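# Hang the low-shelf towel over the rail

## Task

Pick up the towel lying on the low shelf and drape it across the rail so that a sizeable portion hangs down on both sides; the rail must still be upright afterwards, the robot must neither topple nor be left leaning (either one means failure), and at the end the grippers must have released the towel and the robot must have backed away from it.

## Robot and tools

ROBOT. A LinearBot: a base that can drive in any direction, carrying a column about 1.7 m tall. A carriage moves up and down the column (lift_m) and holds two identical six-joint arms, left and right, each with a two-finger gripper. Arm bases sit about 0.57 m + lift_m above the floor; carriage parts hang about 0.15 m lower. A hand reaches about 0.78 m from its shoulder but only about 0.38 m below the arm base. The hand is about 0.16 m long and 0.1 m wide (0.14 m opened). Parked arm joints 1-6: 0, 0.05, 0.05, 1.45, 0, 0. Cameras: carriage_camera (fixed, forward, tilted about 20 degrees down), left_wrist_camera and right_wrist_camera (looking past the fingertips).

FRAMES. Base frame: origin on the floor below the base centre, x forward, y left, z up, metres. The reported left_hand and right_hand are the midpoints between each hand's pads, in the base frame, with quat_wxyz giving hand orientation (hand z along the fingers, fingers open along hand y). base_odometry is in the frame the base had at scene start, from wheel counts only (slip counts as travel, heading in rad, left positive, -3.142 to 3.142).

move. One action per call. Arguments: "base" (an object with exactly one key): translate_m is a forward offset from the current base position (negative backward), -2 to 2 m; strafe_m is a sideways offset, left positive, -2 to 2 m; rotate_rad is a turn in place, counter-clockwise positive, -6.3 to 6.3 rad. Base moves are relative to where the last reported state put the base. "joints" is one object covering both arms and the lift, keyed by name, each value an absolute target: lift_m 0 to 1 m; left_/right_joint1_rad -2.617 to 3.054 (arm yaw about vertical, 0 forward, positive left); joint2_rad 0 to 3.141 (shoulder: 0 upper arm back and level, 1.57 up, 3.14 forward); joint3_rad 0 to 3.141 (elbow, 0 folded, 3.14 straight); joint4_rad -1.57 to 1.57 (wrist pitch, positive lifts fingertips); joint5_rad -1.57 to 1.57 (wrist yaw, positive swings fingertips to the right, opposite to joint 1); joint6_rad -2.094 to 2.094 (roll about the fingers, positive clockwise viewed from the forearm); left_/right_gripper_m 0 to 0.093 m pad gap. Unnamed joints keep their old target. "speeds" caps speeds for this action only: translate_m and strafe_m 0.02-0.5 m/s, rotate_rad 0.05-1.57 rad/s, lift_m 0.08-0.25 m/s (the top values are the defaults). "min_time_s" 0.1-8 s sets a minimum duration for each arm and gripper motion. "cameras": list of camera names or "all"; omitted means all, [] means none. An action lasts at most 15 s; base moves time out at 14 s. An unknown key makes the call invalid; an out-of-range value gets it refused, and a refusal or a stop cancels the remaining move, wait and finished_scene calls in that reply. A call without an action just reports state, images and the scene number.

RESULTS. The "move" line reads done or the worst status. Status words: done (for the base: wheels turned the full amount), off_target (stopped short, may still be pushing), contact_stop or time_out (target dropped, holds in place), not_followed (a self-collision check held back that arm's targets; grippers still act), limit_stop_at_motor_heat. on_its_own lists uncommanded behaviour ("held at" is a target). motor_effort is percent of maximum, peak in brackets; joint torques are listed per arm joint, wrapping at ±28 N m for joints 1-3. "pictures" names the images in order. MOTOR HOT warns at 75 °C; at 100 °C the arm drops everything (OVER-TEMPERATURE FAULT) for 30-60 s or more.

wait: seconds 0 to 10, plus optional cameras; the robot keeps doing what it was told. zoom_image: camera name and region [x0, y0, x1, y1] in pixels of its latest image (896x504, origin top-left), at most 504 by 504. read_manual: only returns URDF licence text. finished_scene: argument scene (1 or 2), the current scene number; ends the scene for good, so the towel must stay hung with the robot gone.

CAUTIONS. Hand readings can be off, usually the real hand is lower, worse at long reach; small joint moves may not happen. Arms have no contact stop and keep pressing when blocked, heating fast; arms held out stretched heat too, so park them when idle. Never let the two arms collide or squeeze each other, including one gripper closing on the other's fingers. Gripper readings while holding read a bit under the true width; to release, command well above the reading. The robot tips easily with a high carriage, stretched or loaded arms, pushing or abrupt stops; only images show a lean. Drives can bend an arm and still report done, or shove loose furniture; if stuck, back off about 0.2 m along the path you came. Do not reverse under a shelf edge. Avoid knocking over the rail, dropping the towel or slamming anything. The scene clock keeps running while you think.

Each tool is called after "Call:" by a JSON object that holds its "api" and its "payload".

## Session

Call:
{"api": "move", "payload": {}}

Scene clock: 0.00 s.
Joint torques (N m): no reading
base_odometry: x=+0.000 y=+0.000 heading=+0.000
base_status: not commanded
joint_positions: lift_m=+0.300 left_joint1_rad=-0.008 left_joint2_rad=+0.036 left_joint3_rad=+0.050 left_joint4_rad=+1.462 left_joint5_rad=+0.046 left_joint6_rad=+0.033 left_gripper_m=+0.09396 right_joint1_rad=+0.002 right_joint2_rad=+0.046 right_joint3_rad=+0.038 right_joint4_rad=+1.455 right_joint5_rad=-0.001 right_joint6_rad=+0.034 right_gripper_m=+0.09396
joint_status: not commanded
motor_effort: lift_m=+23 drive_wheels=+1
left_hand: x=+0.2444 y=+0.2948 z=+1.3221 quat_wxyz=(+0.999, +0.024, +0.047, +0.011) (m; base frame)
right_hand: x=+0.2528 y=-0.3027 z=+1.3189 quat_wxyz=(+0.998, +0.001, +0.061, +0.018) (m; base frame)
pictures: carriage_camera, left_wrist_camera, right_wrist_camera

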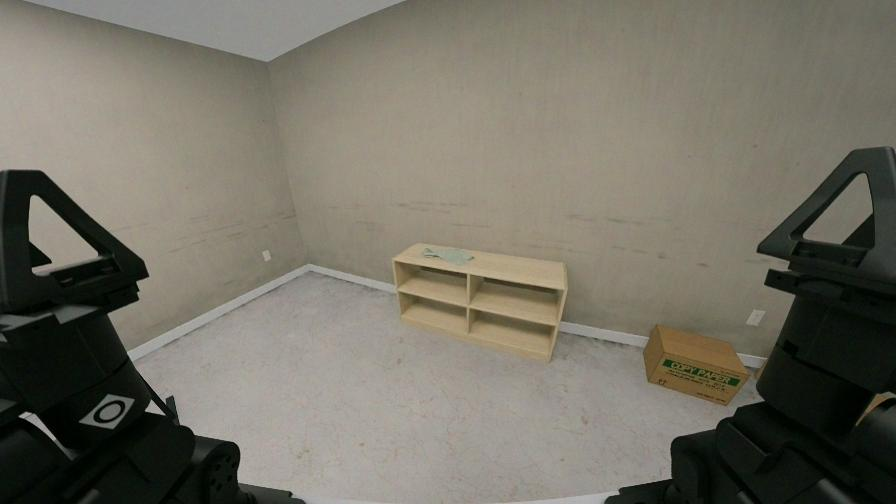

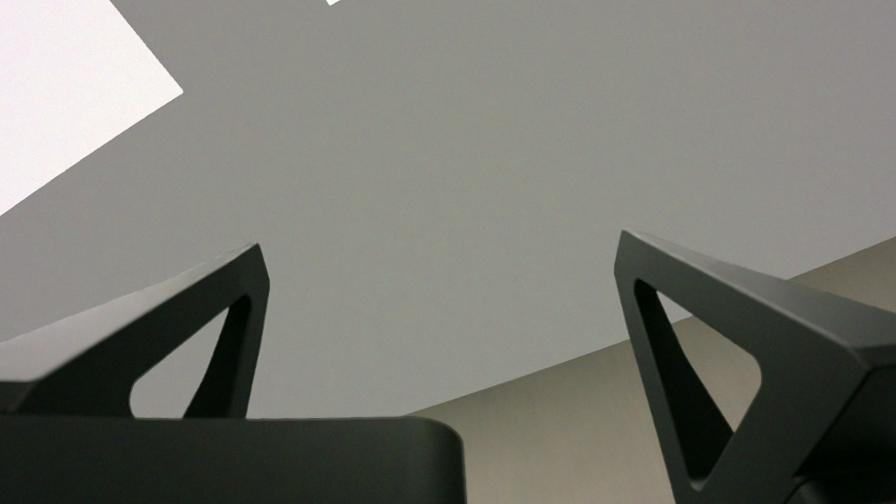

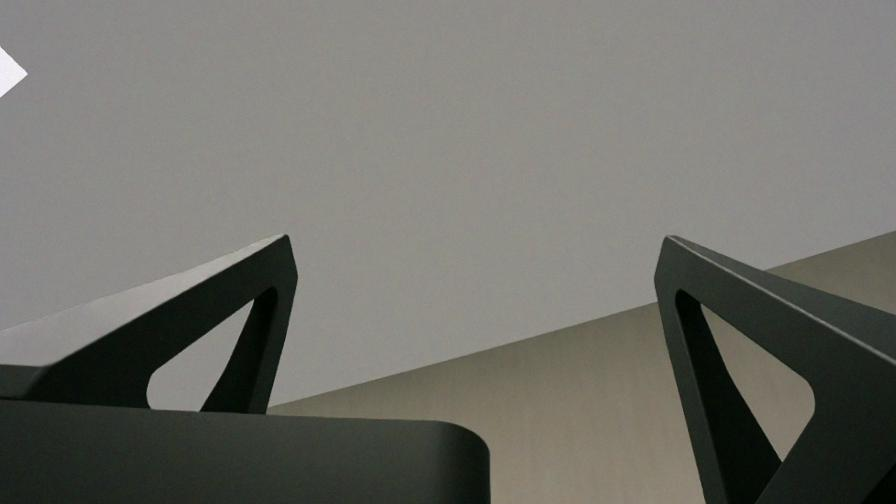

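Call:
{"api": "zoom_image", "payload": {"camera": "carriage_camera", "region": [380, 220, 580, 370]}}

Call:
{"api": "move", "payload": {"base": {"rotate_rad": 1.2}, "cameras": ["carriage_camera"]}}

Scaled by 2.520 from the camera's 896x504 image, which has a finer 1280x720 frame.

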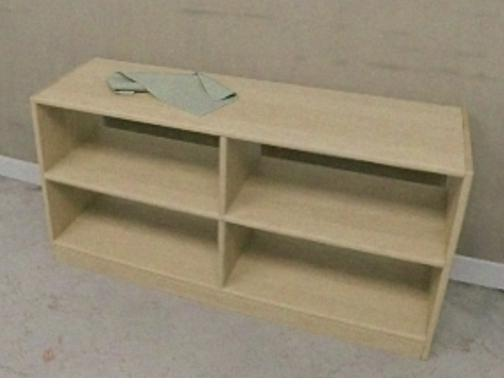

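Scene clock: 5.23 s.
Joint torques (N m): left_arm=[-0.34 3.82 5.68 -0.24 -0.01 -0.08] | right_arm=[-0.25 3.84 6.04 -0.16 0.04 0.07]
move: done
base_odometry: x=+0.000 y=+0.000 heading=+1.200
base_status: done
joint_positions: lift_m=+0.300 left_joint1_rad=-0.008 left_joint2_rad=+0.036 left_joint3_rad=+0.050 left_joint4_rad=+1.462 left_joint5_rad=+0.046 left_joint6_rad=+0.033 left_gripper_m=+0.09396 right_joint1_rad=+0.002 right_joint2_rad=+0.046 right_joint3_rad=+0.038 right_joint4_rad=+1.455 right_joint5_rad=-0.001 right_joint6_rad=+0.034 right_gripper_m=+0.09396
joint_status: not commanded
motor_effort: lift_m=+23(23) drive_wheels=+7(14)
left_hand: x=+0.2444 y=+0.2948 z=+1.3221 quat_wxyz=(+0.999, +0.024, +0.047, +0.011) (m; base frame)
right_hand: x=+0.2529 y=-0.3027 z=+1.3189 quat_wxyz=(+0.998, +0.001, +0.062, +0.018) (m; base frame)
pictures: carriage_camera

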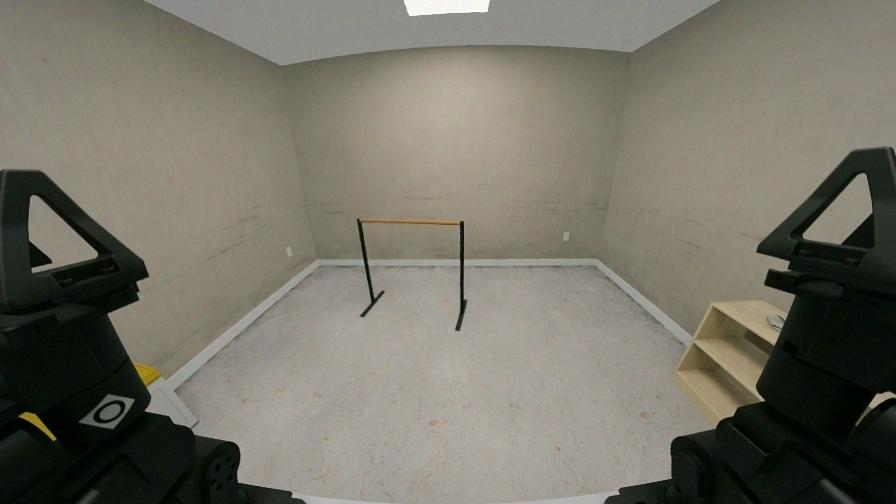

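Call:
{"api": "move", "payload": {"base": {"rotate_rad": -1.664}, "cameras": []}}

Call:
{"api": "move", "payload": {"base": {"strafe_m": 0.78}, "cameras": ["carriage_camera"]}}

Call:
{"api": "move", "payload": {"base": {"translate_m": 0.55}, "cameras": ["carriage_camera"]}}

Call:
{"api": "zoom_image", "payload": {"camera": "carriage_camera", "region": [280, 220, 620, 420]}}

Scene clock: 39.67 s.
Joint torques (N m): left_arm=[-0.28 3.88 5.65 -0.23 0.01 -0.1] | right_arm=[-0.24 3.79 5.94 -0.15 0.06 0.06]
move: done
base_odometry: x=+0.000 y=+0.000 heading=-0.464
base_status: done
joint_positions: lift_m=+0.300 left_joint1_rad=-0.008 left_joint2_rad=+0.036 left_joint3_rad=+0.050 left_joint4_rad=+1.462 left_joint5_rad=+0.046 left_joint6_rad=+0.033 left_gripper_m=+0.09397 right_joint1_rad=+0.002 right_joint2_rad=+0.046 right_joint3_rad=+0.038 right_joint4_rad=+1.454 right_joint5_rad=-0.001 right_joint6_rad=+0.034 right_gripper_m=+0.09397
joint_status: not commanded
motor_effort: lift_m=+23(23) drive_wheels=+6(16)
left_hand: x=+0.2444 y=+0.2948 z=+1.3221 quat_wxyz=(+0.999, +0.024, +0.047, +0.011) (m; base frame)
right_hand: x=+0.2531 y=-0.3027 z=+1.3189 quat_wxyz=(+0.998, +0.001, +0.062, +0.018) (m; base frame)
pictures: none
No camera images: "cameras" was empty.

Scene clock: 43.50 s.
Joint torques (N m): left_arm=[-0.32 3.97 5.64 -0.23 0.02 -0.08] | right_arm=[-0.09 3.82 5.97 -0.15 0.02 0.06]
move: done
base_odometry: x=+0.350 y=+0.697 heading=-0.465
base_status: done
joint_positions: lift_m=+0.300 left_joint1_rad=-0.009 left_joint2_rad=+0.036 left_joint3_rad=+0.050 left_joint4_rad=+1.462 left_joint5_rad=+0.046 left_joint6_rad=+0.033 left_gripper_m=+0.09397 right_joint1_rad=+0.002 right_joint2_rad=+0.046 right_joint3_rad=+0.038 right_joint4_rad=+1.454 right_joint5_rad=-0.001 right_joint6_rad=+0.034 right_gripper_m=+0.09397
joint_status: not commanded
motor_effort: lift_m=+23(23) drive_wheels=-7(18)
left_hand: x=+0.2444 y=+0.2948 z=+1.3221 quat_wxyz=(+0.999, +0.024, +0.047, +0.011) (m; base frame)
right_hand: x=+0.2531 y=-0.3026 z=+1.3189 quat_wxyz=(+0.998, +0.000, +0.062, +0.018) (m; base frame)
pictures: carriage_camera

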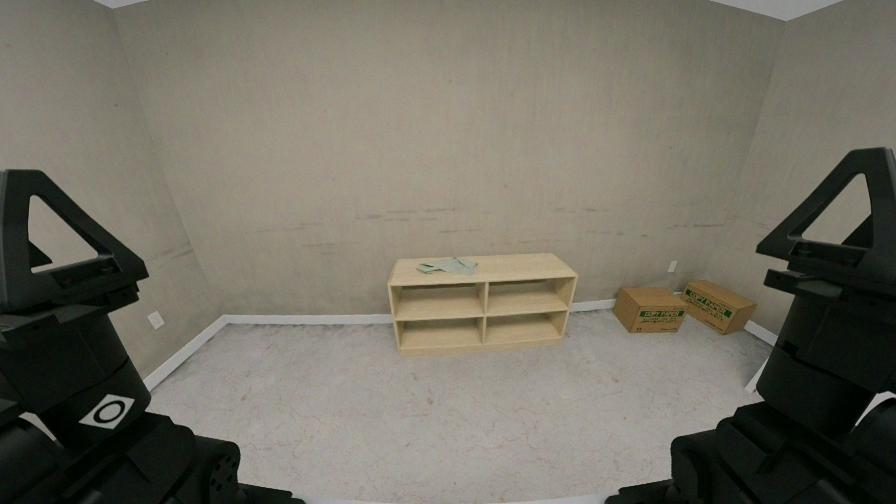

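Scene clock: 46.77 s.
Joint torques (N m): left_arm=[-0.32 3.9 5.64 -0.21 -0.02 -0.09] | right_arm=[-0.16 3.86 6 -0.16 0.09 0.07]
move: done
base_odometry: x=+0.842 y=+0.451 heading=-0.465
base_status: done
joint_positions: lift_m=+0.300 left_joint1_rad=-0.009 left_joint2_rad=+0.036 left_joint3_rad=+0.050 left_joint4_rad=+1.461 left_joint5_rad=+0.046 left_joint6_rad=+0.033 left_gripper_m=+0.09397 right_joint1_rad=+0.002 right_joint2_rad=+0.046 right_joint3_rad=+0.038 right_joint4_rad=+1.455 right_joint5_rad=-0.001 right_joint6_rad=+0.034 right_gripper_m=+0.09397
joint_status: not commanded
motor_effort: lift_m=+23(23) drive_wheels=-4(12)
left_hand: x=+0.2445 y=+0.2948 z=+1.3221 quat_wxyz=(+0.999, +0.024, +0.047, +0.011) (m; base frame)
right_hand: x=+0.2530 y=-0.3026 z=+1.3189 quat_wxyz=(+0.998, +0.000, +0.062, +0.018) (m; base frame)
pictures: carriage_camera

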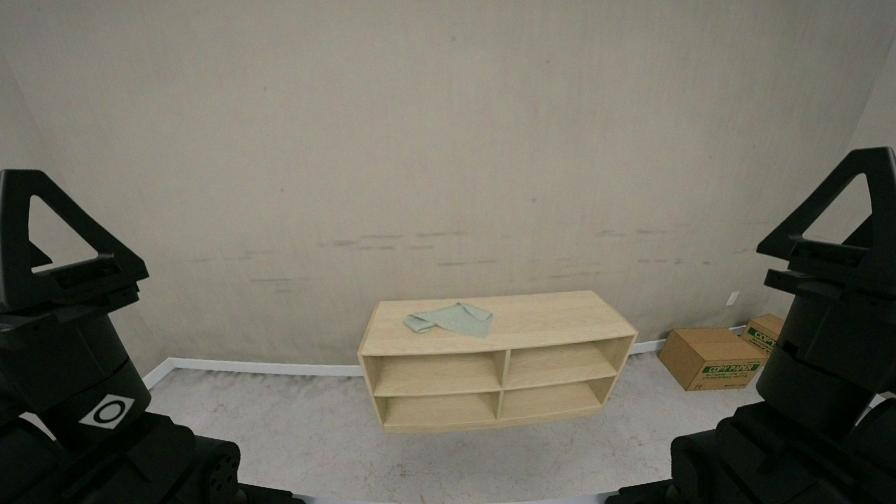

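Scaled by 1.482 from the camera's 896x504 image, which has a finer 1280x720 frame.

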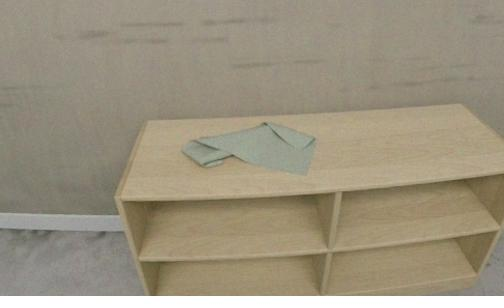

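Call:
{"api": "move", "payload": {"base": {"rotate_rad": 0.04}, "cameras": []}}

Call:
{"api": "move", "payload": {"base": {"translate_m": 0.3}, "joints": {"lift_m": 0.4}, "speeds": {"translate_m": 0.3}, "cameras": ["carriage_camera"]}}

Call:
{"api": "zoom_image", "payload": {"camera": "carriage_camera", "region": [340, 340, 580, 504]}}

Scene clock: 62.77 s.
Joint torques (N m): left_arm=[-0.34 3.85 5.64 -0.23 0.02 -0.08] | right_arm=[-0.16 3.86 5.97 -0.15 0.07 0.07]
move: done
base_odometry: x=+0.842 y=+0.451 heading=-0.425
base_status: done
joint_positions: lift_m=+0.300 left_joint1_rad=-0.009 left_joint2_rad=+0.036 left_joint3_rad=+0.050 left_joint4_rad=+1.461 left_joint5_rad=+0.046 left_joint6_rad=+0.033 left_gripper_m=+0.09397 right_joint1_rad=+0.002 right_joint2_rad=+0.046 right_joint3_rad=+0.038 right_joint4_rad=+1.455 right_joint5_rad=-0.001 right_joint6_rad=+0.034 right_gripper_m=+0.09397
joint_status: not commanded
motor_effort: lift_m=+23(23) drive_wheels=-6(8)
left_hand: x=+0.2445 y=+0.2948 z=+1.3221 quat_wxyz=(+0.999, +0.024, +0.047, +0.011) (m; base frame)
right_hand: x=+0.2530 y=-0.3026 z=+1.3189 quat_wxyz=(+0.998, +0.000, +0.062, +0.018) (m; base frame)
pictures: none
No camera images: "cameras" was empty.

Scene clock: 65.27 s.
Joint torques (N m): left_arm=[-0.25 3.89 5.7 -0.23 0 -0.08] | right_arm=[-0.21 3.84 6.02 -0.16 0.07 0.07]
move: done
base_odometry: x=+1.116 y=+0.327 heading=-0.424
base_status: done
joint_positions: lift_m=+0.400 left_joint1_rad=-0.009 left_joint2_rad=+0.036 left_joint3_rad=+0.050 left_joint4_rad=+1.460 left_joint5_rad=+0.046 left_joint6_rad=+0.033 left_gripper_m=+0.09397 right_joint1_rad=+0.002 right_joint2_rad=+0.046 right_joint3_rad=+0.038 right_joint4_rad=+1.454 right_joint5_rad=-0.001 right_joint6_rad=+0.034 right_gripper_m=+0.09397
joint_status: all done
motor_effort: lift_m=+25(30) drive_wheels=-6(18)
left_hand: x=+0.2448 y=+0.2948 z=+1.4218 quat_wxyz=(+0.999, +0.024, +0.048, +0.011) (m; base frame)
right_hand: x=+0.2530 y=-0.3026 z=+1.4187 quat_wxyz=(+0.998, +0.000, +0.062, +0.018) (m; base frame)
pictures: carriage_camera
camera_calibration:
carriage_camera: T_world_to_cam=[[-0.00554303, -0.999684, -0.0245377, 0.0382522], [-0.377596, 0.0248139, -0.925638, 1.36101], [0.925954, 0.00413448, -0.377614, 0.389872], [0, 0, 0, 1]] pos_world=[0.15312, 0.00285626, 1.40796]

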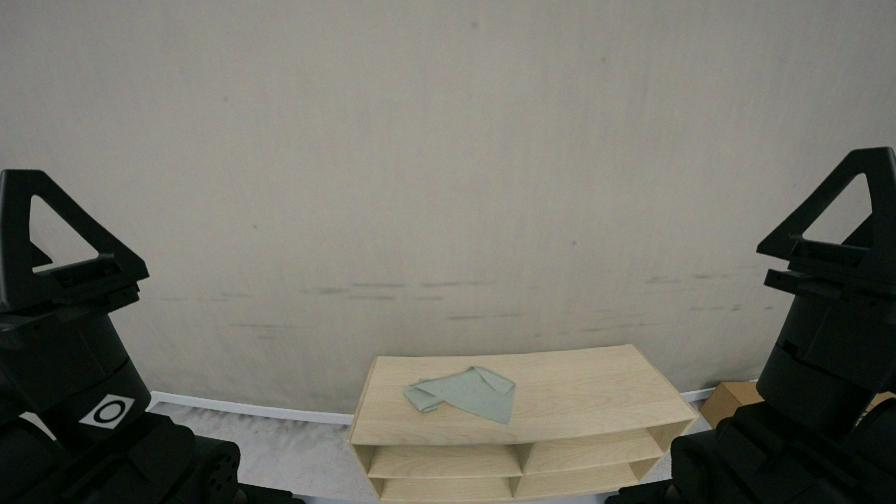

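Scaled by 2.100 from the camera's 896x504 image, which has a finer 1280x720 frame.

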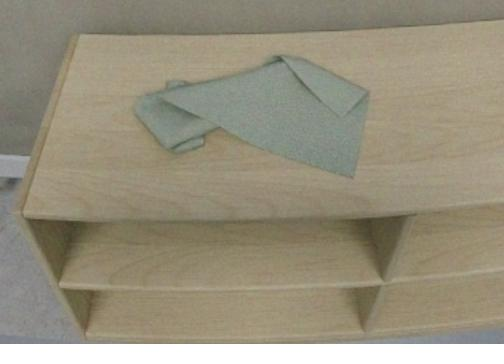

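Call:
{"api": "move", "payload": {"joints": {"right_joint1_rad": 0.493, "right_joint2_rad": 2.516, "right_joint3_rad": 1.479, "right_joint4_rad": 0.095, "right_joint5_rad": 0, "right_joint6_rad": 0}, "min_time_s": 3, "cameras": ["carriage_camera", "right_wrist_camera"]}}

Call:
{"api": "zoom_image", "payload": {"camera": "right_wrist_camera", "region": [200, 0, 700, 504]}}

Scene clock: 125.33 s.
Joint torques (N m): left_arm=[-0.25 3.89 5.7 -0.19 -0.01 -0.09] | right_arm=[0.39 -12.59 7.41 1.29 0.09 -0.09]
move: done
base_odometry: x=+1.116 y=+0.327 heading=-0.424
base_status: not commanded
joint_positions: lift_m=+0.400 left_joint1_rad=-0.009 left_joint2_rad=+0.036 left_joint3_rad=+0.050 left_joint4_rad=+1.460 left_joint5_rad=+0.046 left_joint6_rad=+0.033 left_gripper_m=+0.09397 right_joint1_rad=+0.487 right_joint2_rad=+2.490 right_joint3_rad=+1.460 right_joint4_rad=+0.116 right_joint5_rad=-0.001 right_joint6_rad=+0.014 right_gripper_m=+0.09397
joint_status: all done
motor_effort: lift_m=+25(25) drive_wheels=+7(7)
left_hand: x=+0.2448 y=+0.2948 z=+1.4218 quat_wxyz=(+0.999, +0.024, +0.048, +0.011) (m; base frame)
right_hand: x=+0.7136 y=-0.0418 z=+0.8906 quat_wxyz=(+0.312, -0.222, +0.920, +0.081) (m; base frame)
pictures: carriage_camera, right_wrist_camera
camera_calibration:
carriage_camera: T_world_to_cam=[[-0.00554303, -0.999684, -0.0245377, 0.0382522], [-0.377596, 0.0248139, -0.925638, 1.36101], [0.925954, 0.00413448, -0.377614, 0.389872], [0, 0, 0, 1]] pos_world=[0.15312, 0.00285626, 1.40796]
right_wrist_camera: T_world_to_cam=[[0.47419, -0.877676, -0.0694954, -0.303782], [-0.880394, -0.47206, -0.0454497, 0.661006], [0.00708411, 0.0827351, -0.996546, 1.01263], [0, 0, 0, 1]] pos_world=[0.718822, -0.0383682, 1.01807]

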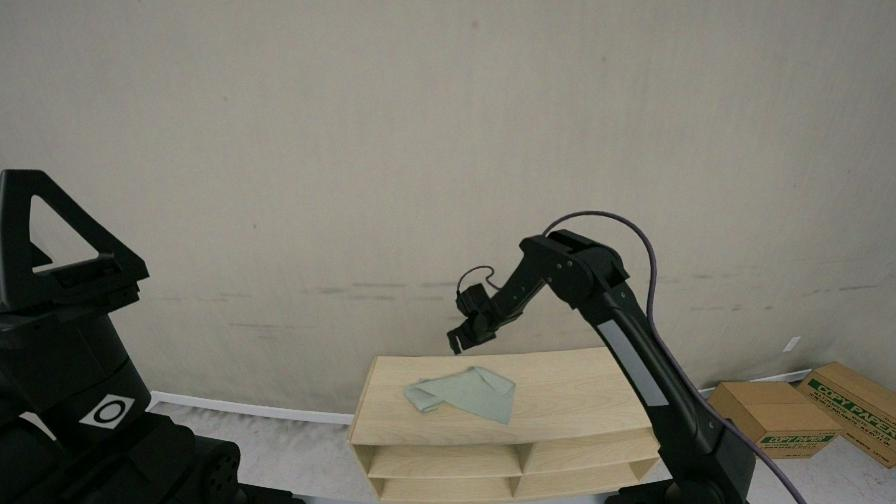

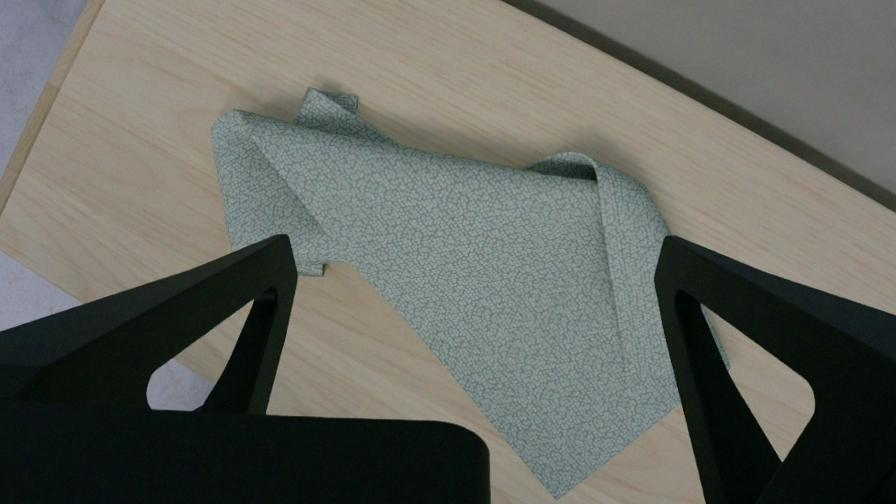

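Scaled by 1.000.

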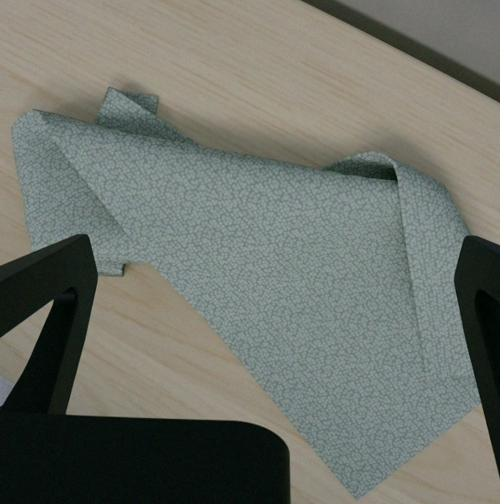

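Call:
{"api": "move", "payload": {"base": {"translate_m": 0.11}, "speeds": {"translate_m": 0.1}, "cameras": []}}

Call:
{"api": "move", "payload": {"joints": {"right_joint1_rad": 0.317, "right_joint2_rad": 3.097, "right_joint3_rad": 2.1135, "right_joint4_rad": -0.567, "right_joint5_rad": 0, "right_joint6_rad": -0.74}, "min_time_s": 3, "cameras": ["carriage_camera", "right_wrist_camera"]}}

Scene clock: 171.37 s.
Joint torques (N m): left_arm=[-0.28 3.85 5.59 -0.19 0.01 -0.1] | right_arm=[0.13 -12.45 7.42 1.32 0.08 -0.09]
move: done
base_odometry: x=+1.216 y=+0.282 heading=-0.423
base_status: done
joint_positions: lift_m=+0.400 left_joint1_rad=-0.009 left_joint2_rad=+0.036 left_joint3_rad=+0.050 left_joint4_rad=+1.461 left_joint5_rad=+0.046 left_joint6_rad=+0.033 left_gripper_m=+0.09397 right_joint1_rad=+0.491 right_joint2_rad=+2.490 right_joint3_rad=+1.460 right_joint4_rad=+0.111 right_joint5_rad=-0.001 right_joint6_rad=+0.014 right_gripper_m=+0.09397
joint_status: not commanded
motor_effort: lift_m=+24(25) drive_wheels=+7(16)
left_hand: x=+0.2446 y=+0.2948 z=+1.4218 quat_wxyz=(+0.999, +0.024, +0.047, +0.011) (m; base frame)
right_hand: x=+0.7118 y=-0.0403 z=+0.8899 quat_wxyz=(+0.310, -0.224, +0.920, +0.081) (m; base frame)
pictures: none
No camera images: "cameras" was empty.

Scene clock: 174.67 s.
Joint torques (N m): left_arm=[-0.28 3.85 5.64 -0.21 0.01 -0.07] | right_arm=[-0.85 -13.14 6.42 0.21 0.04 -0.05]
move: done
base_odometry: x=+1.216 y=+0.282 heading=-0.423
base_status: not commanded
joint_positions: lift_m=+0.400 left_joint1_rad=-0.009 left_joint2_rad=+0.036 left_joint3_rad=+0.050 left_joint4_rad=+1.461 left_joint5_rad=+0.046 left_joint6_rad=+0.033 left_gripper_m=+0.09397 right_joint1_rad=+0.323 right_joint2_rad=+3.066 right_joint3_rad=+2.096 right_joint4_rad=-0.550 right_joint5_rad=-0.001 right_joint6_rad=-0.726 right_gripper_m=+0.09397
joint_status: all done
motor_effort: lift_m=+25(25) drive_wheels=+7(7)
left_hand: x=+0.2446 y=+0.2948 z=+1.4218 quat_wxyz=(+0.999, +0.024, +0.047, +0.011) (m; base frame)
right_hand: x=+0.6795 y=-0.1490 z=+0.7104 quat_wxyz=(+0.025, -0.501, +0.865, -0.004) (m; base frame)
pictures: carriage_camera, right_wrist_camera
camera_calibration:
carriage_camera: T_world_to_cam=[[-0.00554303, -0.999684, -0.0245377, 0.0382522], [-0.377596, 0.0248139, -0.925638, 1.36101], [0.925954, 0.00413448, -0.377614, 0.389872], [0, 0, 0, 1]] pos_world=[0.15312, 0.00285626, 1.40796]
right_wrist_camera: T_world_to_cam=[[0.856216, -0.51592, -0.0268468, -0.630272], [-0.421277, -0.727338, 0.541762, -0.19494], [-0.299033, -0.452555, -0.840103, 0.859289], [0, 0, 0, 1]] pos_world=[0.71448, -0.078082, 0.810582]

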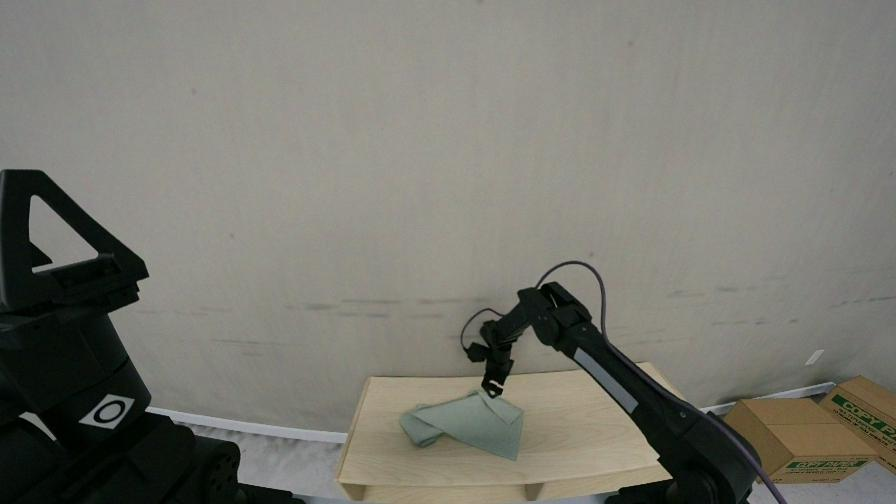

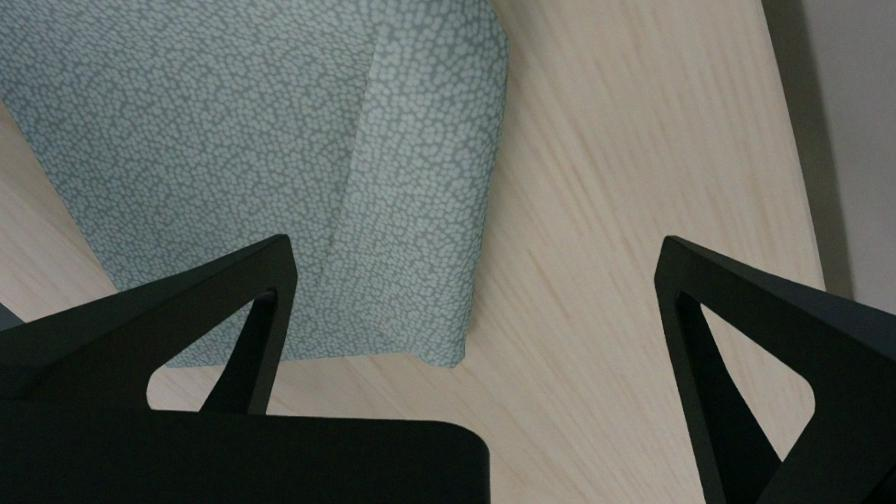

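Call:
{"api": "move", "payload": {"joints": {"lift_m": 0.32}, "speeds": {"lift_m": 0.1}, "cameras": ["right_wrist_camera"]}}

Call:
{"api": "move", "payload": {"joints": {"lift_m": 0.308}, "speeds": {"lift_m": 0.08}, "cameras": ["right_wrist_camera"]}}

Scene clock: 184.70 s.
Joint torques (N m): left_arm=[-0.27 3.84 5.7 -0.22 -0.01 -0.08] | right_arm=[-0.64 -13.38 5.16 0.39 0.08 -0.1]
move: done
base_odometry: x=+1.216 y=+0.282 heading=-0.423
base_status: not commanded
joint_positions: lift_m=+0.320 left_joint1_rad=-0.009 left_joint2_rad=+0.036 left_joint3_rad=+0.050 left_joint4_rad=+1.461 left_joint5_rad=+0.046 left_joint6_rad=+0.033 left_gripper_m=+0.09397 right_joint1_rad=+0.320 right_joint2_rad=+3.068 right_joint3_rad=+2.112 right_joint4_rad=-0.569 right_joint5_rad=-0.007 right_joint6_rad=-0.729 right_gripper_m=+0.09397
joint_status: all done
motor_effort: lift_m=+19(20) drive_wheels=-6(7)
left_hand: x=+0.2446 y=+0.2948 z=+1.3425 quat_wxyz=(+0.999, +0.024, +0.047, +0.011) (m; base frame)
right_hand: x=+0.6808 y=-0.1491 z=+0.6335 quat_wxyz=(+0.023, -0.501, +0.865, -0.001) (m; base frame)
pictures: right_wrist_camera
camera_calibration:
right_wrist_camera: T_world_to_cam=[[0.856134, -0.515617, -0.0342678, -0.628691], [-0.417614, -0.729418, 0.541801, -0.155665], [-0.304357, -0.449544, -0.839808, 0.79887], [0, 0, 0, 1]] pos_world=[0.716378, -0.0785812, 0.733693]

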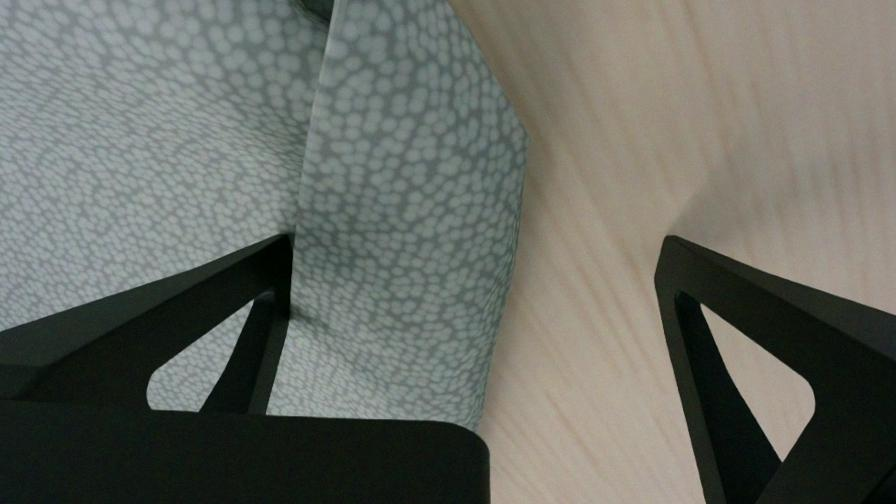

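Scene clock: 185.23 s.
Joint torques (N m): left_arm=[-0.32 3.86 5.75 -0.23 0 -0.08] | right_arm=[-0.31 -11.77 4.26 0.75 0.14 0.01]
move: done
base_odometry: x=+1.216 y=+0.282 heading=-0.423
base_status: not commanded
joint_positions: lift_m=+0.309 left_joint1_rad=-0.009 left_joint2_rad=+0.036 left_joint3_rad=+0.050 left_joint4_rad=+1.461 left_joint5_rad=+0.046 left_joint6_rad=+0.033 left_gripper_m=+0.09397 right_joint1_rad=+0.319 right_joint2_rad=+3.050 right_joint3_rad=+2.124 right_joint4_rad=-0.614 right_joint5_rad=-0.012 right_joint6_rad=-0.735 right_gripper_m=+0.09398
joint_status: all done
motor_effort: lift_m=+18(18) drive_wheels=+7(7)
left_hand: x=+0.2446 y=+0.2948 z=+1.3307 quat_wxyz=(+0.999, +0.024, +0.047, +0.011) (m; base frame)
right_hand: x=+0.6811 y=-0.1488 z=+0.6316 quat_wxyz=(+0.016, -0.503, +0.864, +0.003) (m; base frame)
pictures: right_wrist_camera
camera_calibration:
right_wrist_camera: T_world_to_cam=[[0.858105, -0.511171, -0.0485811, -0.62046], [-0.404653, -0.731455, 0.548844, -0.167883], [-0.316088, -0.451308, -0.834512, 0.801864], [0, 0, 0, 1]] pos_world=[0.717945, -0.0780726, 0.731164]

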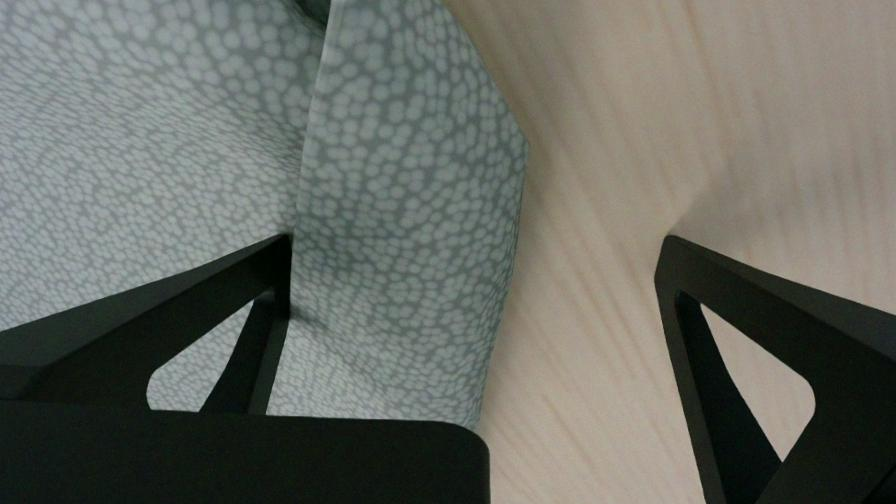

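Call:
{"api": "move", "payload": {"joints": {"right_gripper_m": 0.03}, "min_time_s": 2, "cameras": ["right_wrist_camera"]}}

Scene clock: 191.37 s.
Joint torques (N m): left_arm=[-0.28 3.82 5.68 -0.21 0.03 -0.07] | right_arm=[-0.55 -11.79 4.29 0.84 0.43 0.02]
move: done
base_odometry: x=+1.216 y=+0.282 heading=-0.423
base_status: not commanded
joint_positions: lift_m=+0.309 left_joint1_rad=-0.009 left_joint2_rad=+0.036 left_joint3_rad=+0.050 left_joint4_rad=+1.461 left_joint5_rad=+0.046 left_joint6_rad=+0.033 left_gripper_m=+0.09397 right_joint1_rad=+0.320 right_joint2_rad=+3.050 right_joint3_rad=+2.124 right_joint4_rad=-0.618 right_joint5_rad=-0.036 right_joint6_rad=-0.735 right_gripper_m=+0.03017
joint_status: all done
motor_effort: lift_m=+18(18) drive_wheels=+7(7)
left_hand: x=+0.2446 y=+0.2948 z=+1.3307 quat_wxyz=(+0.999, +0.024, +0.047, +0.011) (m; base frame)
right_hand: x=+0.6786 y=-0.1447 z=+0.6316 quat_wxyz=(+0.016, -0.503, +0.864, +0.015) (m; base frame)
pictures: right_wrist_camera
camera_calibration:
right_wrist_camera: T_world_to_cam=[[0.858302, -0.508392, -0.0696762, -0.602652], [-0.396901, -0.743785, 0.537822, -0.166018], [-0.325249, -0.433959, -0.840174, 0.815278], [0, 0, 0, 1]] pos_world=[0.716533, -0.076068, 0.732273]

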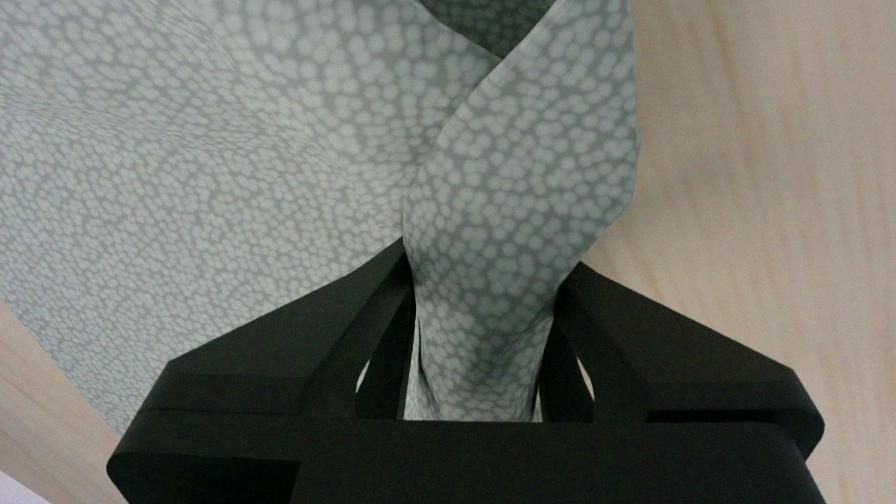

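Cloth is bunching well. Close fully.

Call:
{"api": "move", "payload": {"joints": {"right_gripper_m": 0.0}, "min_time_s": 1.5, "cameras": ["right_wrist_camera"]}}

Call:
{"api": "move", "payload": {"joints": {"lift_m": 0.4}, "speeds": {"lift_m": 0.1}, "cameras": ["right_wrist_camera", "carriage_camera"]}}

Scene clock: 199.17 s.
Joint torques (N m): left_arm=[-0.27 3.86 5.7 -0.23 0 -0.09] | right_arm=[-1.11 -11.7 4.26 1.03 0.68 0]
move: off_target
base_odometry: x=+1.216 y=+0.282 heading=-0.423
base_status: not commanded
joint_positions: lift_m=+0.309 left_joint1_rad=-0.009 left_joint2_rad=+0.036 left_joint3_rad=+0.050 left_joint4_rad=+1.461 left_joint5_rad=+0.046 left_joint6_rad=+0.033 left_gripper_m=+0.09397 right_joint1_rad=+0.326 right_joint2_rad=+3.050 right_joint3_rad=+2.124 right_joint4_rad=-0.644 right_joint5_rad=-0.060 right_joint6_rad=-0.735 right_gripper_m=+0.00586
joint_status: right_gripper_m off_target (ended at +0.00588, target +0.00000)
motor_effort: lift_m=+18(18) drive_wheels=+7(7)
left_hand: x=+0.2446 y=+0.2948 z=+1.3307 quat_wxyz=(+0.999, +0.024, +0.047, +0.011) (m; base frame)
right_hand: x=+0.6705 y=-0.1402 z=+0.6317 quat_wxyz=(+0.006, -0.506, +0.862, +0.029) (m; base frame)
pictures: right_wrist_camera
camera_calibration:
right_wrist_camera: T_world_to_cam=[[0.858642, -0.501939, -0.103881, -0.57113], [-0.375504, -0.753922, 0.539072, -0.182457], [-0.348899, -0.423862, -0.835829, 0.829216], [0, 0, 0, 1]] pos_world=[0.711196, -0.0727581, 0.73211]

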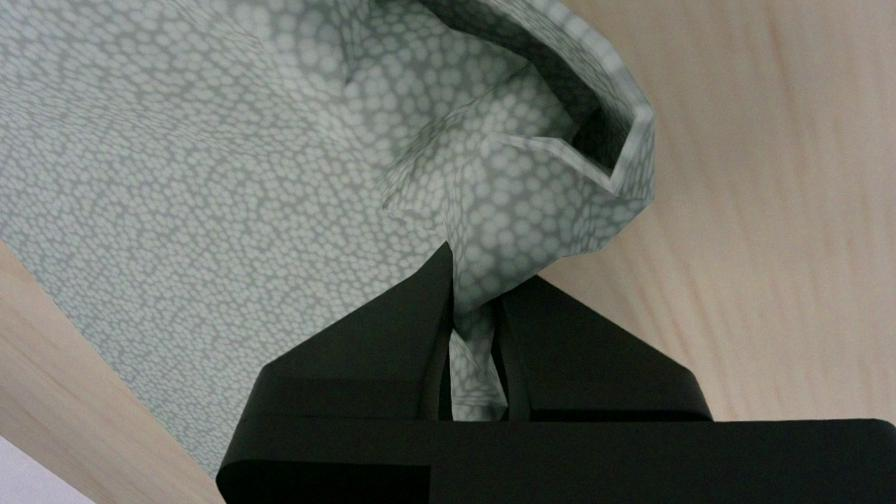

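Scene clock: 200.50 s.
Joint torques (N m): left_arm=[-0.29 3.88 5.67 -0.22 -0.01 -0.07] | right_arm=[-1.05 -13.44 4.38 0.45 0.14 0.01]
move: done
base_odometry: x=+1.216 y=+0.282 heading=-0.423
base_status: not commanded
joint_positions: lift_m=+0.400 left_joint1_rad=-0.009 left_joint2_rad=+0.036 left_joint3_rad=+0.050 left_joint4_rad=+1.461 left_joint5_rad=+0.046 left_joint6_rad=+0.033 left_gripper_m=+0.09397 right_joint1_rad=+0.326 right_joint2_rad=+3.071 right_joint3_rad=+2.122 right_joint4_rad=-0.576 right_joint5_rad=-0.010 right_joint6_rad=-0.735 right_gripper_m=+0.00564
joint_status: all done
motor_effort: lift_m=+25(29) drive_wheels=+7(7)
left_hand: x=+0.2446 y=+0.2948 z=+1.4218 quat_wxyz=(+0.999, +0.024, +0.047, +0.011) (m; base frame)
right_hand: x=+0.6809 y=-0.1458 z=+0.7133 quat_wxyz=(+0.024, -0.506, +0.862, +0.000) (m; base frame)
pictures: carriage_camera, right_wrist_camera
camera_calibration:
carriage_camera: T_world_to_cam=[[-0.00554303, -0.999684, -0.0245377, 0.0382522], [-0.377596, 0.0248139, -0.925638, 1.36101], [0.925954, 0.00413448, -0.377614, 0.389872], [0, 0, 0, 1]] pos_world=[0.15312, 0.00285626, 1.40796]
right_wrist_camera: T_world_to_cam=[[0.862202, -0.505258, -0.0363531, -0.625431], [-0.408402, -0.73579, 0.540205, -0.202448], [-0.299691, -0.450919, -0.840748, 0.864683], [0, 0, 0, 1]] pos_world=[0.715706, -0.0750613, 0.813607]

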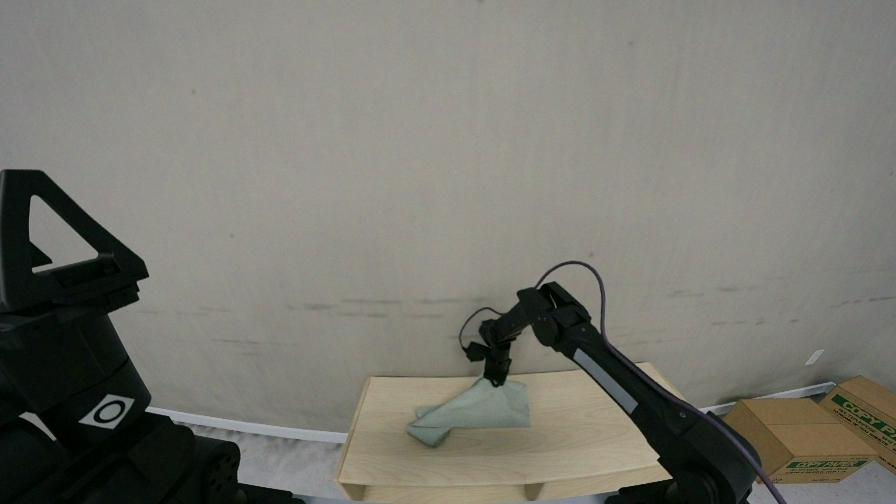

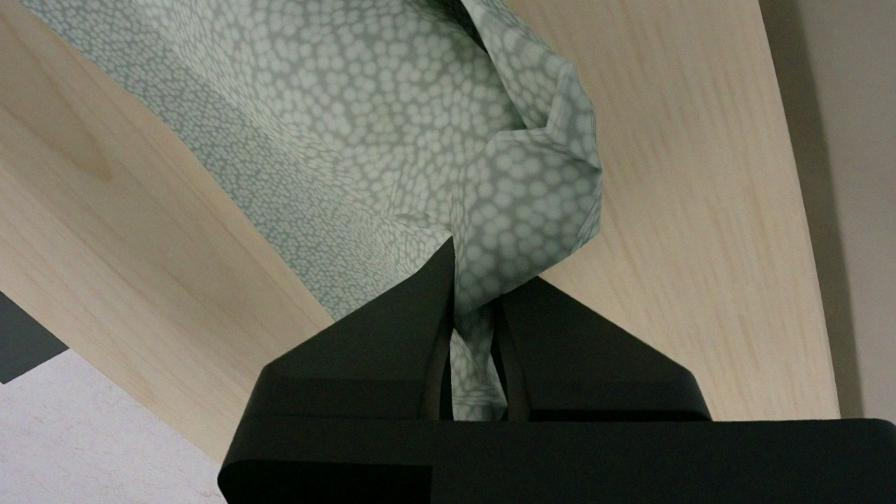

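Call:
{"api": "move", "payload": {"joints": {"lift_m": 0.75}, "speeds": {"lift_m": 0.15}, "cameras": ["right_wrist_camera", "carriage_camera"]}}

Call:
{"api": "zoom_image", "payload": {"camera": "carriage_camera", "region": [360, 240, 660, 504]}}

Scene clock: 205.97 s.
Joint torques (N m): left_arm=[-0.24 3.9 5.72 -0.22 0.01 -0.09] | right_arm=[-0.88 -14.37 4.55 0.4 0.11 0.02]
move: done
base_odometry: x=+1.216 y=+0.282 heading=-0.423
base_status: not commanded
joint_positions: lift_m=+0.750 left_joint1_rad=-0.009 left_joint2_rad=+0.036 left_joint3_rad=+0.050 left_joint4_rad=+1.461 left_joint5_rad=+0.046 left_joint6_rad=+0.033 left_gripper_m=+0.09397 right_joint1_rad=+0.324 right_joint2_rad=+3.080 right_joint3_rad=+2.117 right_joint4_rad=-0.572 right_joint5_rad=-0.008 right_joint6_rad=-0.735 right_gripper_m=+0.00562
joint_status: all done
motor_effort: lift_m=+25(29) drive_wheels=+7(7)
left_hand: x=+0.2446 y=+0.2948 z=+1.7718 quat_wxyz=(+0.999, +0.024, +0.047, +0.011) (m; base frame)
right_hand: x=+0.6770 y=-0.1484 z=+1.0580 quat_wxyz=(+0.019, -0.505, +0.863, +0.000) (m; base frame)
pictures: carriage_camera, right_wrist_camera
camera_calibration:
carriage_camera: T_world_to_cam=[[-0.00554303, -0.999684, -0.0245377, 0.0468404], [-0.377596, 0.0248139, -0.925638, 1.68498], [0.925954, 0.00413448, -0.377614, 0.522036], [0, 0, 0, 1]] pos_world=[0.15312, 0.00285626, 1.75796]
right_wrist_camera: T_world_to_cam=[[0.860856, -0.507163, -0.0413838, -0.604906], [-0.405115, -0.732305, 0.547367, -0.401531], [-0.30791, -0.454439, -0.835869, 1.15211], [0, 0, 0, 1]] pos_world=[0.712817, -0.0772651, 1.15776]

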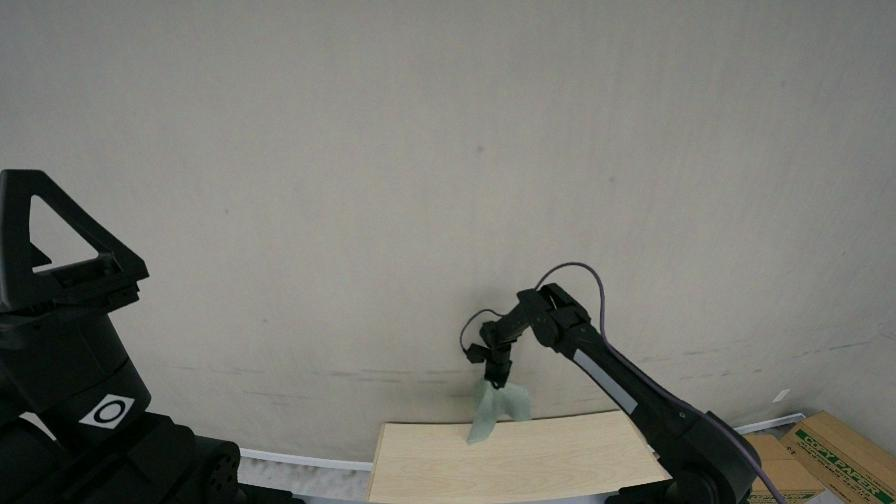

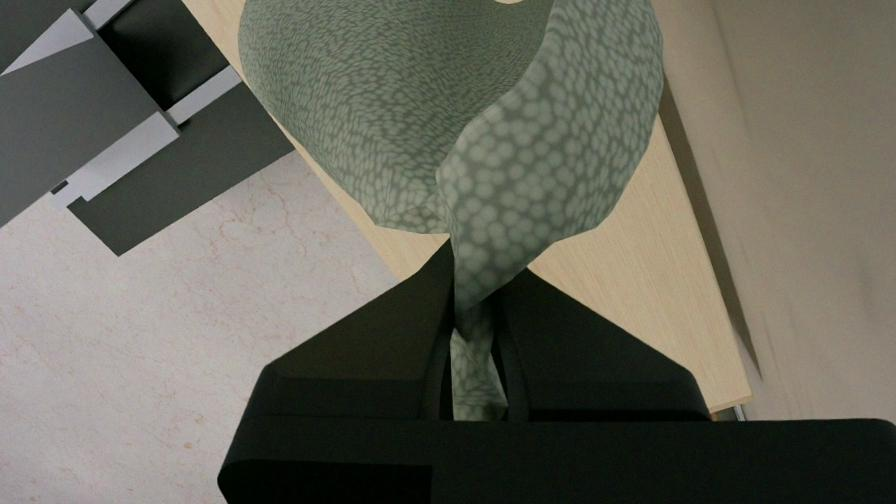

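Scaled by 1.680 from the camera's 896x504 image, which has a finer 1280x720 frame.

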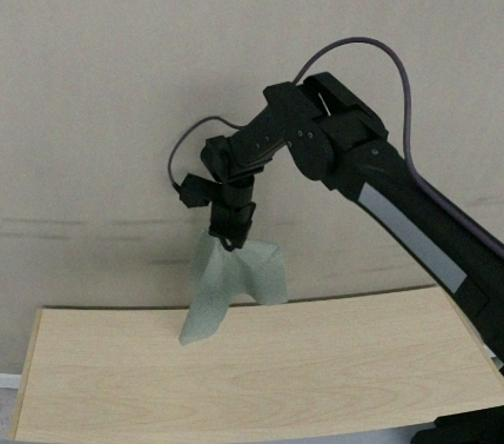

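Call:
{"api": "move", "payload": {"base": {"translate_m": -1.78}, "joints": {"right_joint1_rad": 0.25, "right_joint2_rad": 2.878, "right_joint3_rad": 1.586, "right_joint4_rad": -0.279}, "speeds": {"translate_m": 0.35}, "min_time_s": 3, "cameras": ["carriage_camera"]}}

Call:
{"api": "move", "payload": {"base": {"rotate_rad": 1.40}, "joints": {"lift_m": 0.6}, "speeds": {"rotate_rad": 0.6, "lift_m": 0.1}, "cameras": ["carriage_camera"]}}

Scene clock: 236.70 s.
Joint torques (N m): left_arm=[-0.27 3.89 5.61 -0.21 0 -0.08] | right_arm=[-0.91 -17.55 2.26 0.29 0.1 0.01]
move: done
base_odometry: x=-0.408 y=+1.011 heading=-0.422
base_status: done
joint_positions: lift_m=+0.750 left_joint1_rad=-0.009 left_joint2_rad=+0.036 left_joint3_rad=+0.050 left_joint4_rad=+1.460 left_joint5_rad=+0.046 left_joint6_rad=+0.033 left_gripper_m=+0.09397 right_joint1_rad=+0.257 right_joint2_rad=+2.922 right_joint3_rad=+1.594 right_joint4_rad=-0.290 right_joint5_rad=-0.007 right_joint6_rad=-0.735 right_gripper_m=+0.00562
joint_status: all done
motor_effort: lift_m=+25(25) drive_wheels=-5(19)
left_hand: x=+0.2450 y=+0.2948 z=+1.7718 quat_wxyz=(+0.998, +0.024, +0.048, +0.011) (m; base frame)
right_hand: x=+0.5913 y=-0.2045 z=+1.0430 quat_wxyz=(-0.022, -0.476, +0.879, +0.009) (m; base frame)
pictures: carriage_camera
camera_calibration:
carriage_camera: T_world_to_cam=[[-0.00554303, -0.999684, -0.0245377, 0.0468404], [-0.377596, 0.0248139, -0.925638, 1.68498], [0.925954, 0.00413448, -0.377614, 0.522036], [0, 0, 0, 1]] pos_world=[0.15312, 0.00285626, 1.75796]

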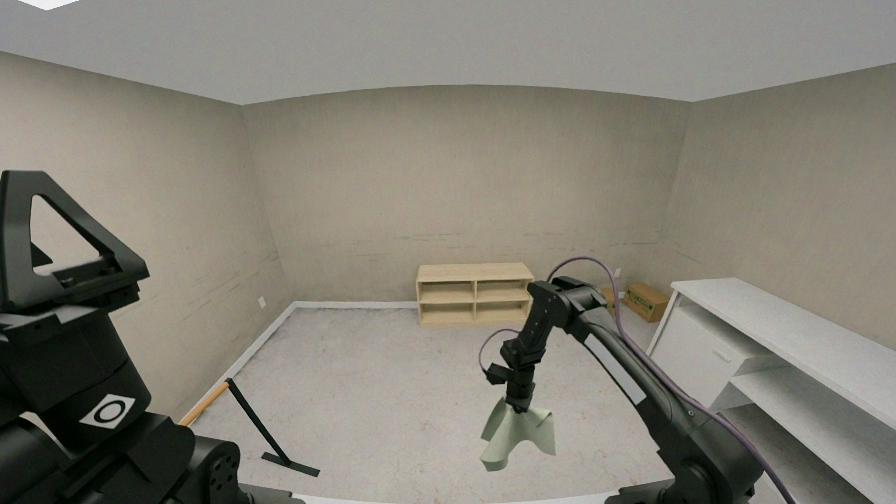

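Scene clock: 240.07 s.
Joint torques (N m): left_arm=[-0.29 3.84 5.7 -0.22 0 -0.07] | right_arm=[-0.39 -16.66 2.89 0.24 0.07 0]
move: done
base_odometry: x=-0.408 y=+1.012 heading=+0.977
base_status: done
joint_positions: lift_m=+0.600 left_joint1_rad=-0.009 left_joint2_rad=+0.036 left_joint3_rad=+0.050 left_joint4_rad=+1.459 left_joint5_rad=+0.046 left_joint6_rad=+0.033 left_gripper_m=+0.09398 right_joint1_rad=+0.252 right_joint2_rad=+2.911 right_joint3_rad=+1.590 right_joint4_rad=-0.282 right_joint5_rad=-0.005 right_joint6_rad=-0.735 right_gripper_m=+0.00560
joint_status: all done
motor_effort: lift_m=+20(21) drive_wheels=+7(13)
left_hand: x=+0.2450 y=+0.2948 z=+1.6223 quat_wxyz=(+0.998, +0.024, +0.048, +0.011) (m; base frame)
right_hand: x=+0.5962 y=-0.2055 z=+0.8970 quat_wxyz=(-0.015, -0.473, +0.881, +0.006) (m; base frame)
pictures: carriage_camera
camera_calibration:
carriage_camera: T_world_to_cam=[[-0.00554303, -0.999684, -0.0245377, 0.043172], [-0.377596, 0.0248139, -0.925638, 1.5466], [0.925954, 0.00413448, -0.377614, 0.465583], [0, 0, 0, 1]] pos_world=[0.15312, 0.00285626, 1.60846]

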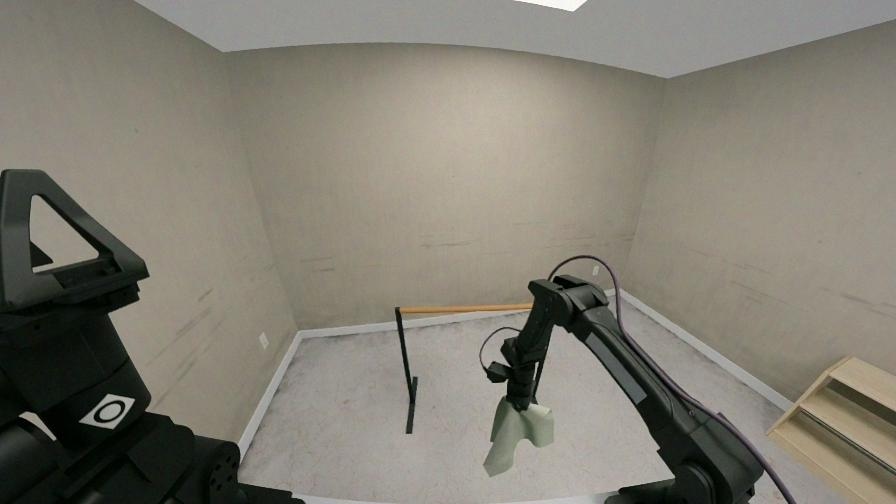

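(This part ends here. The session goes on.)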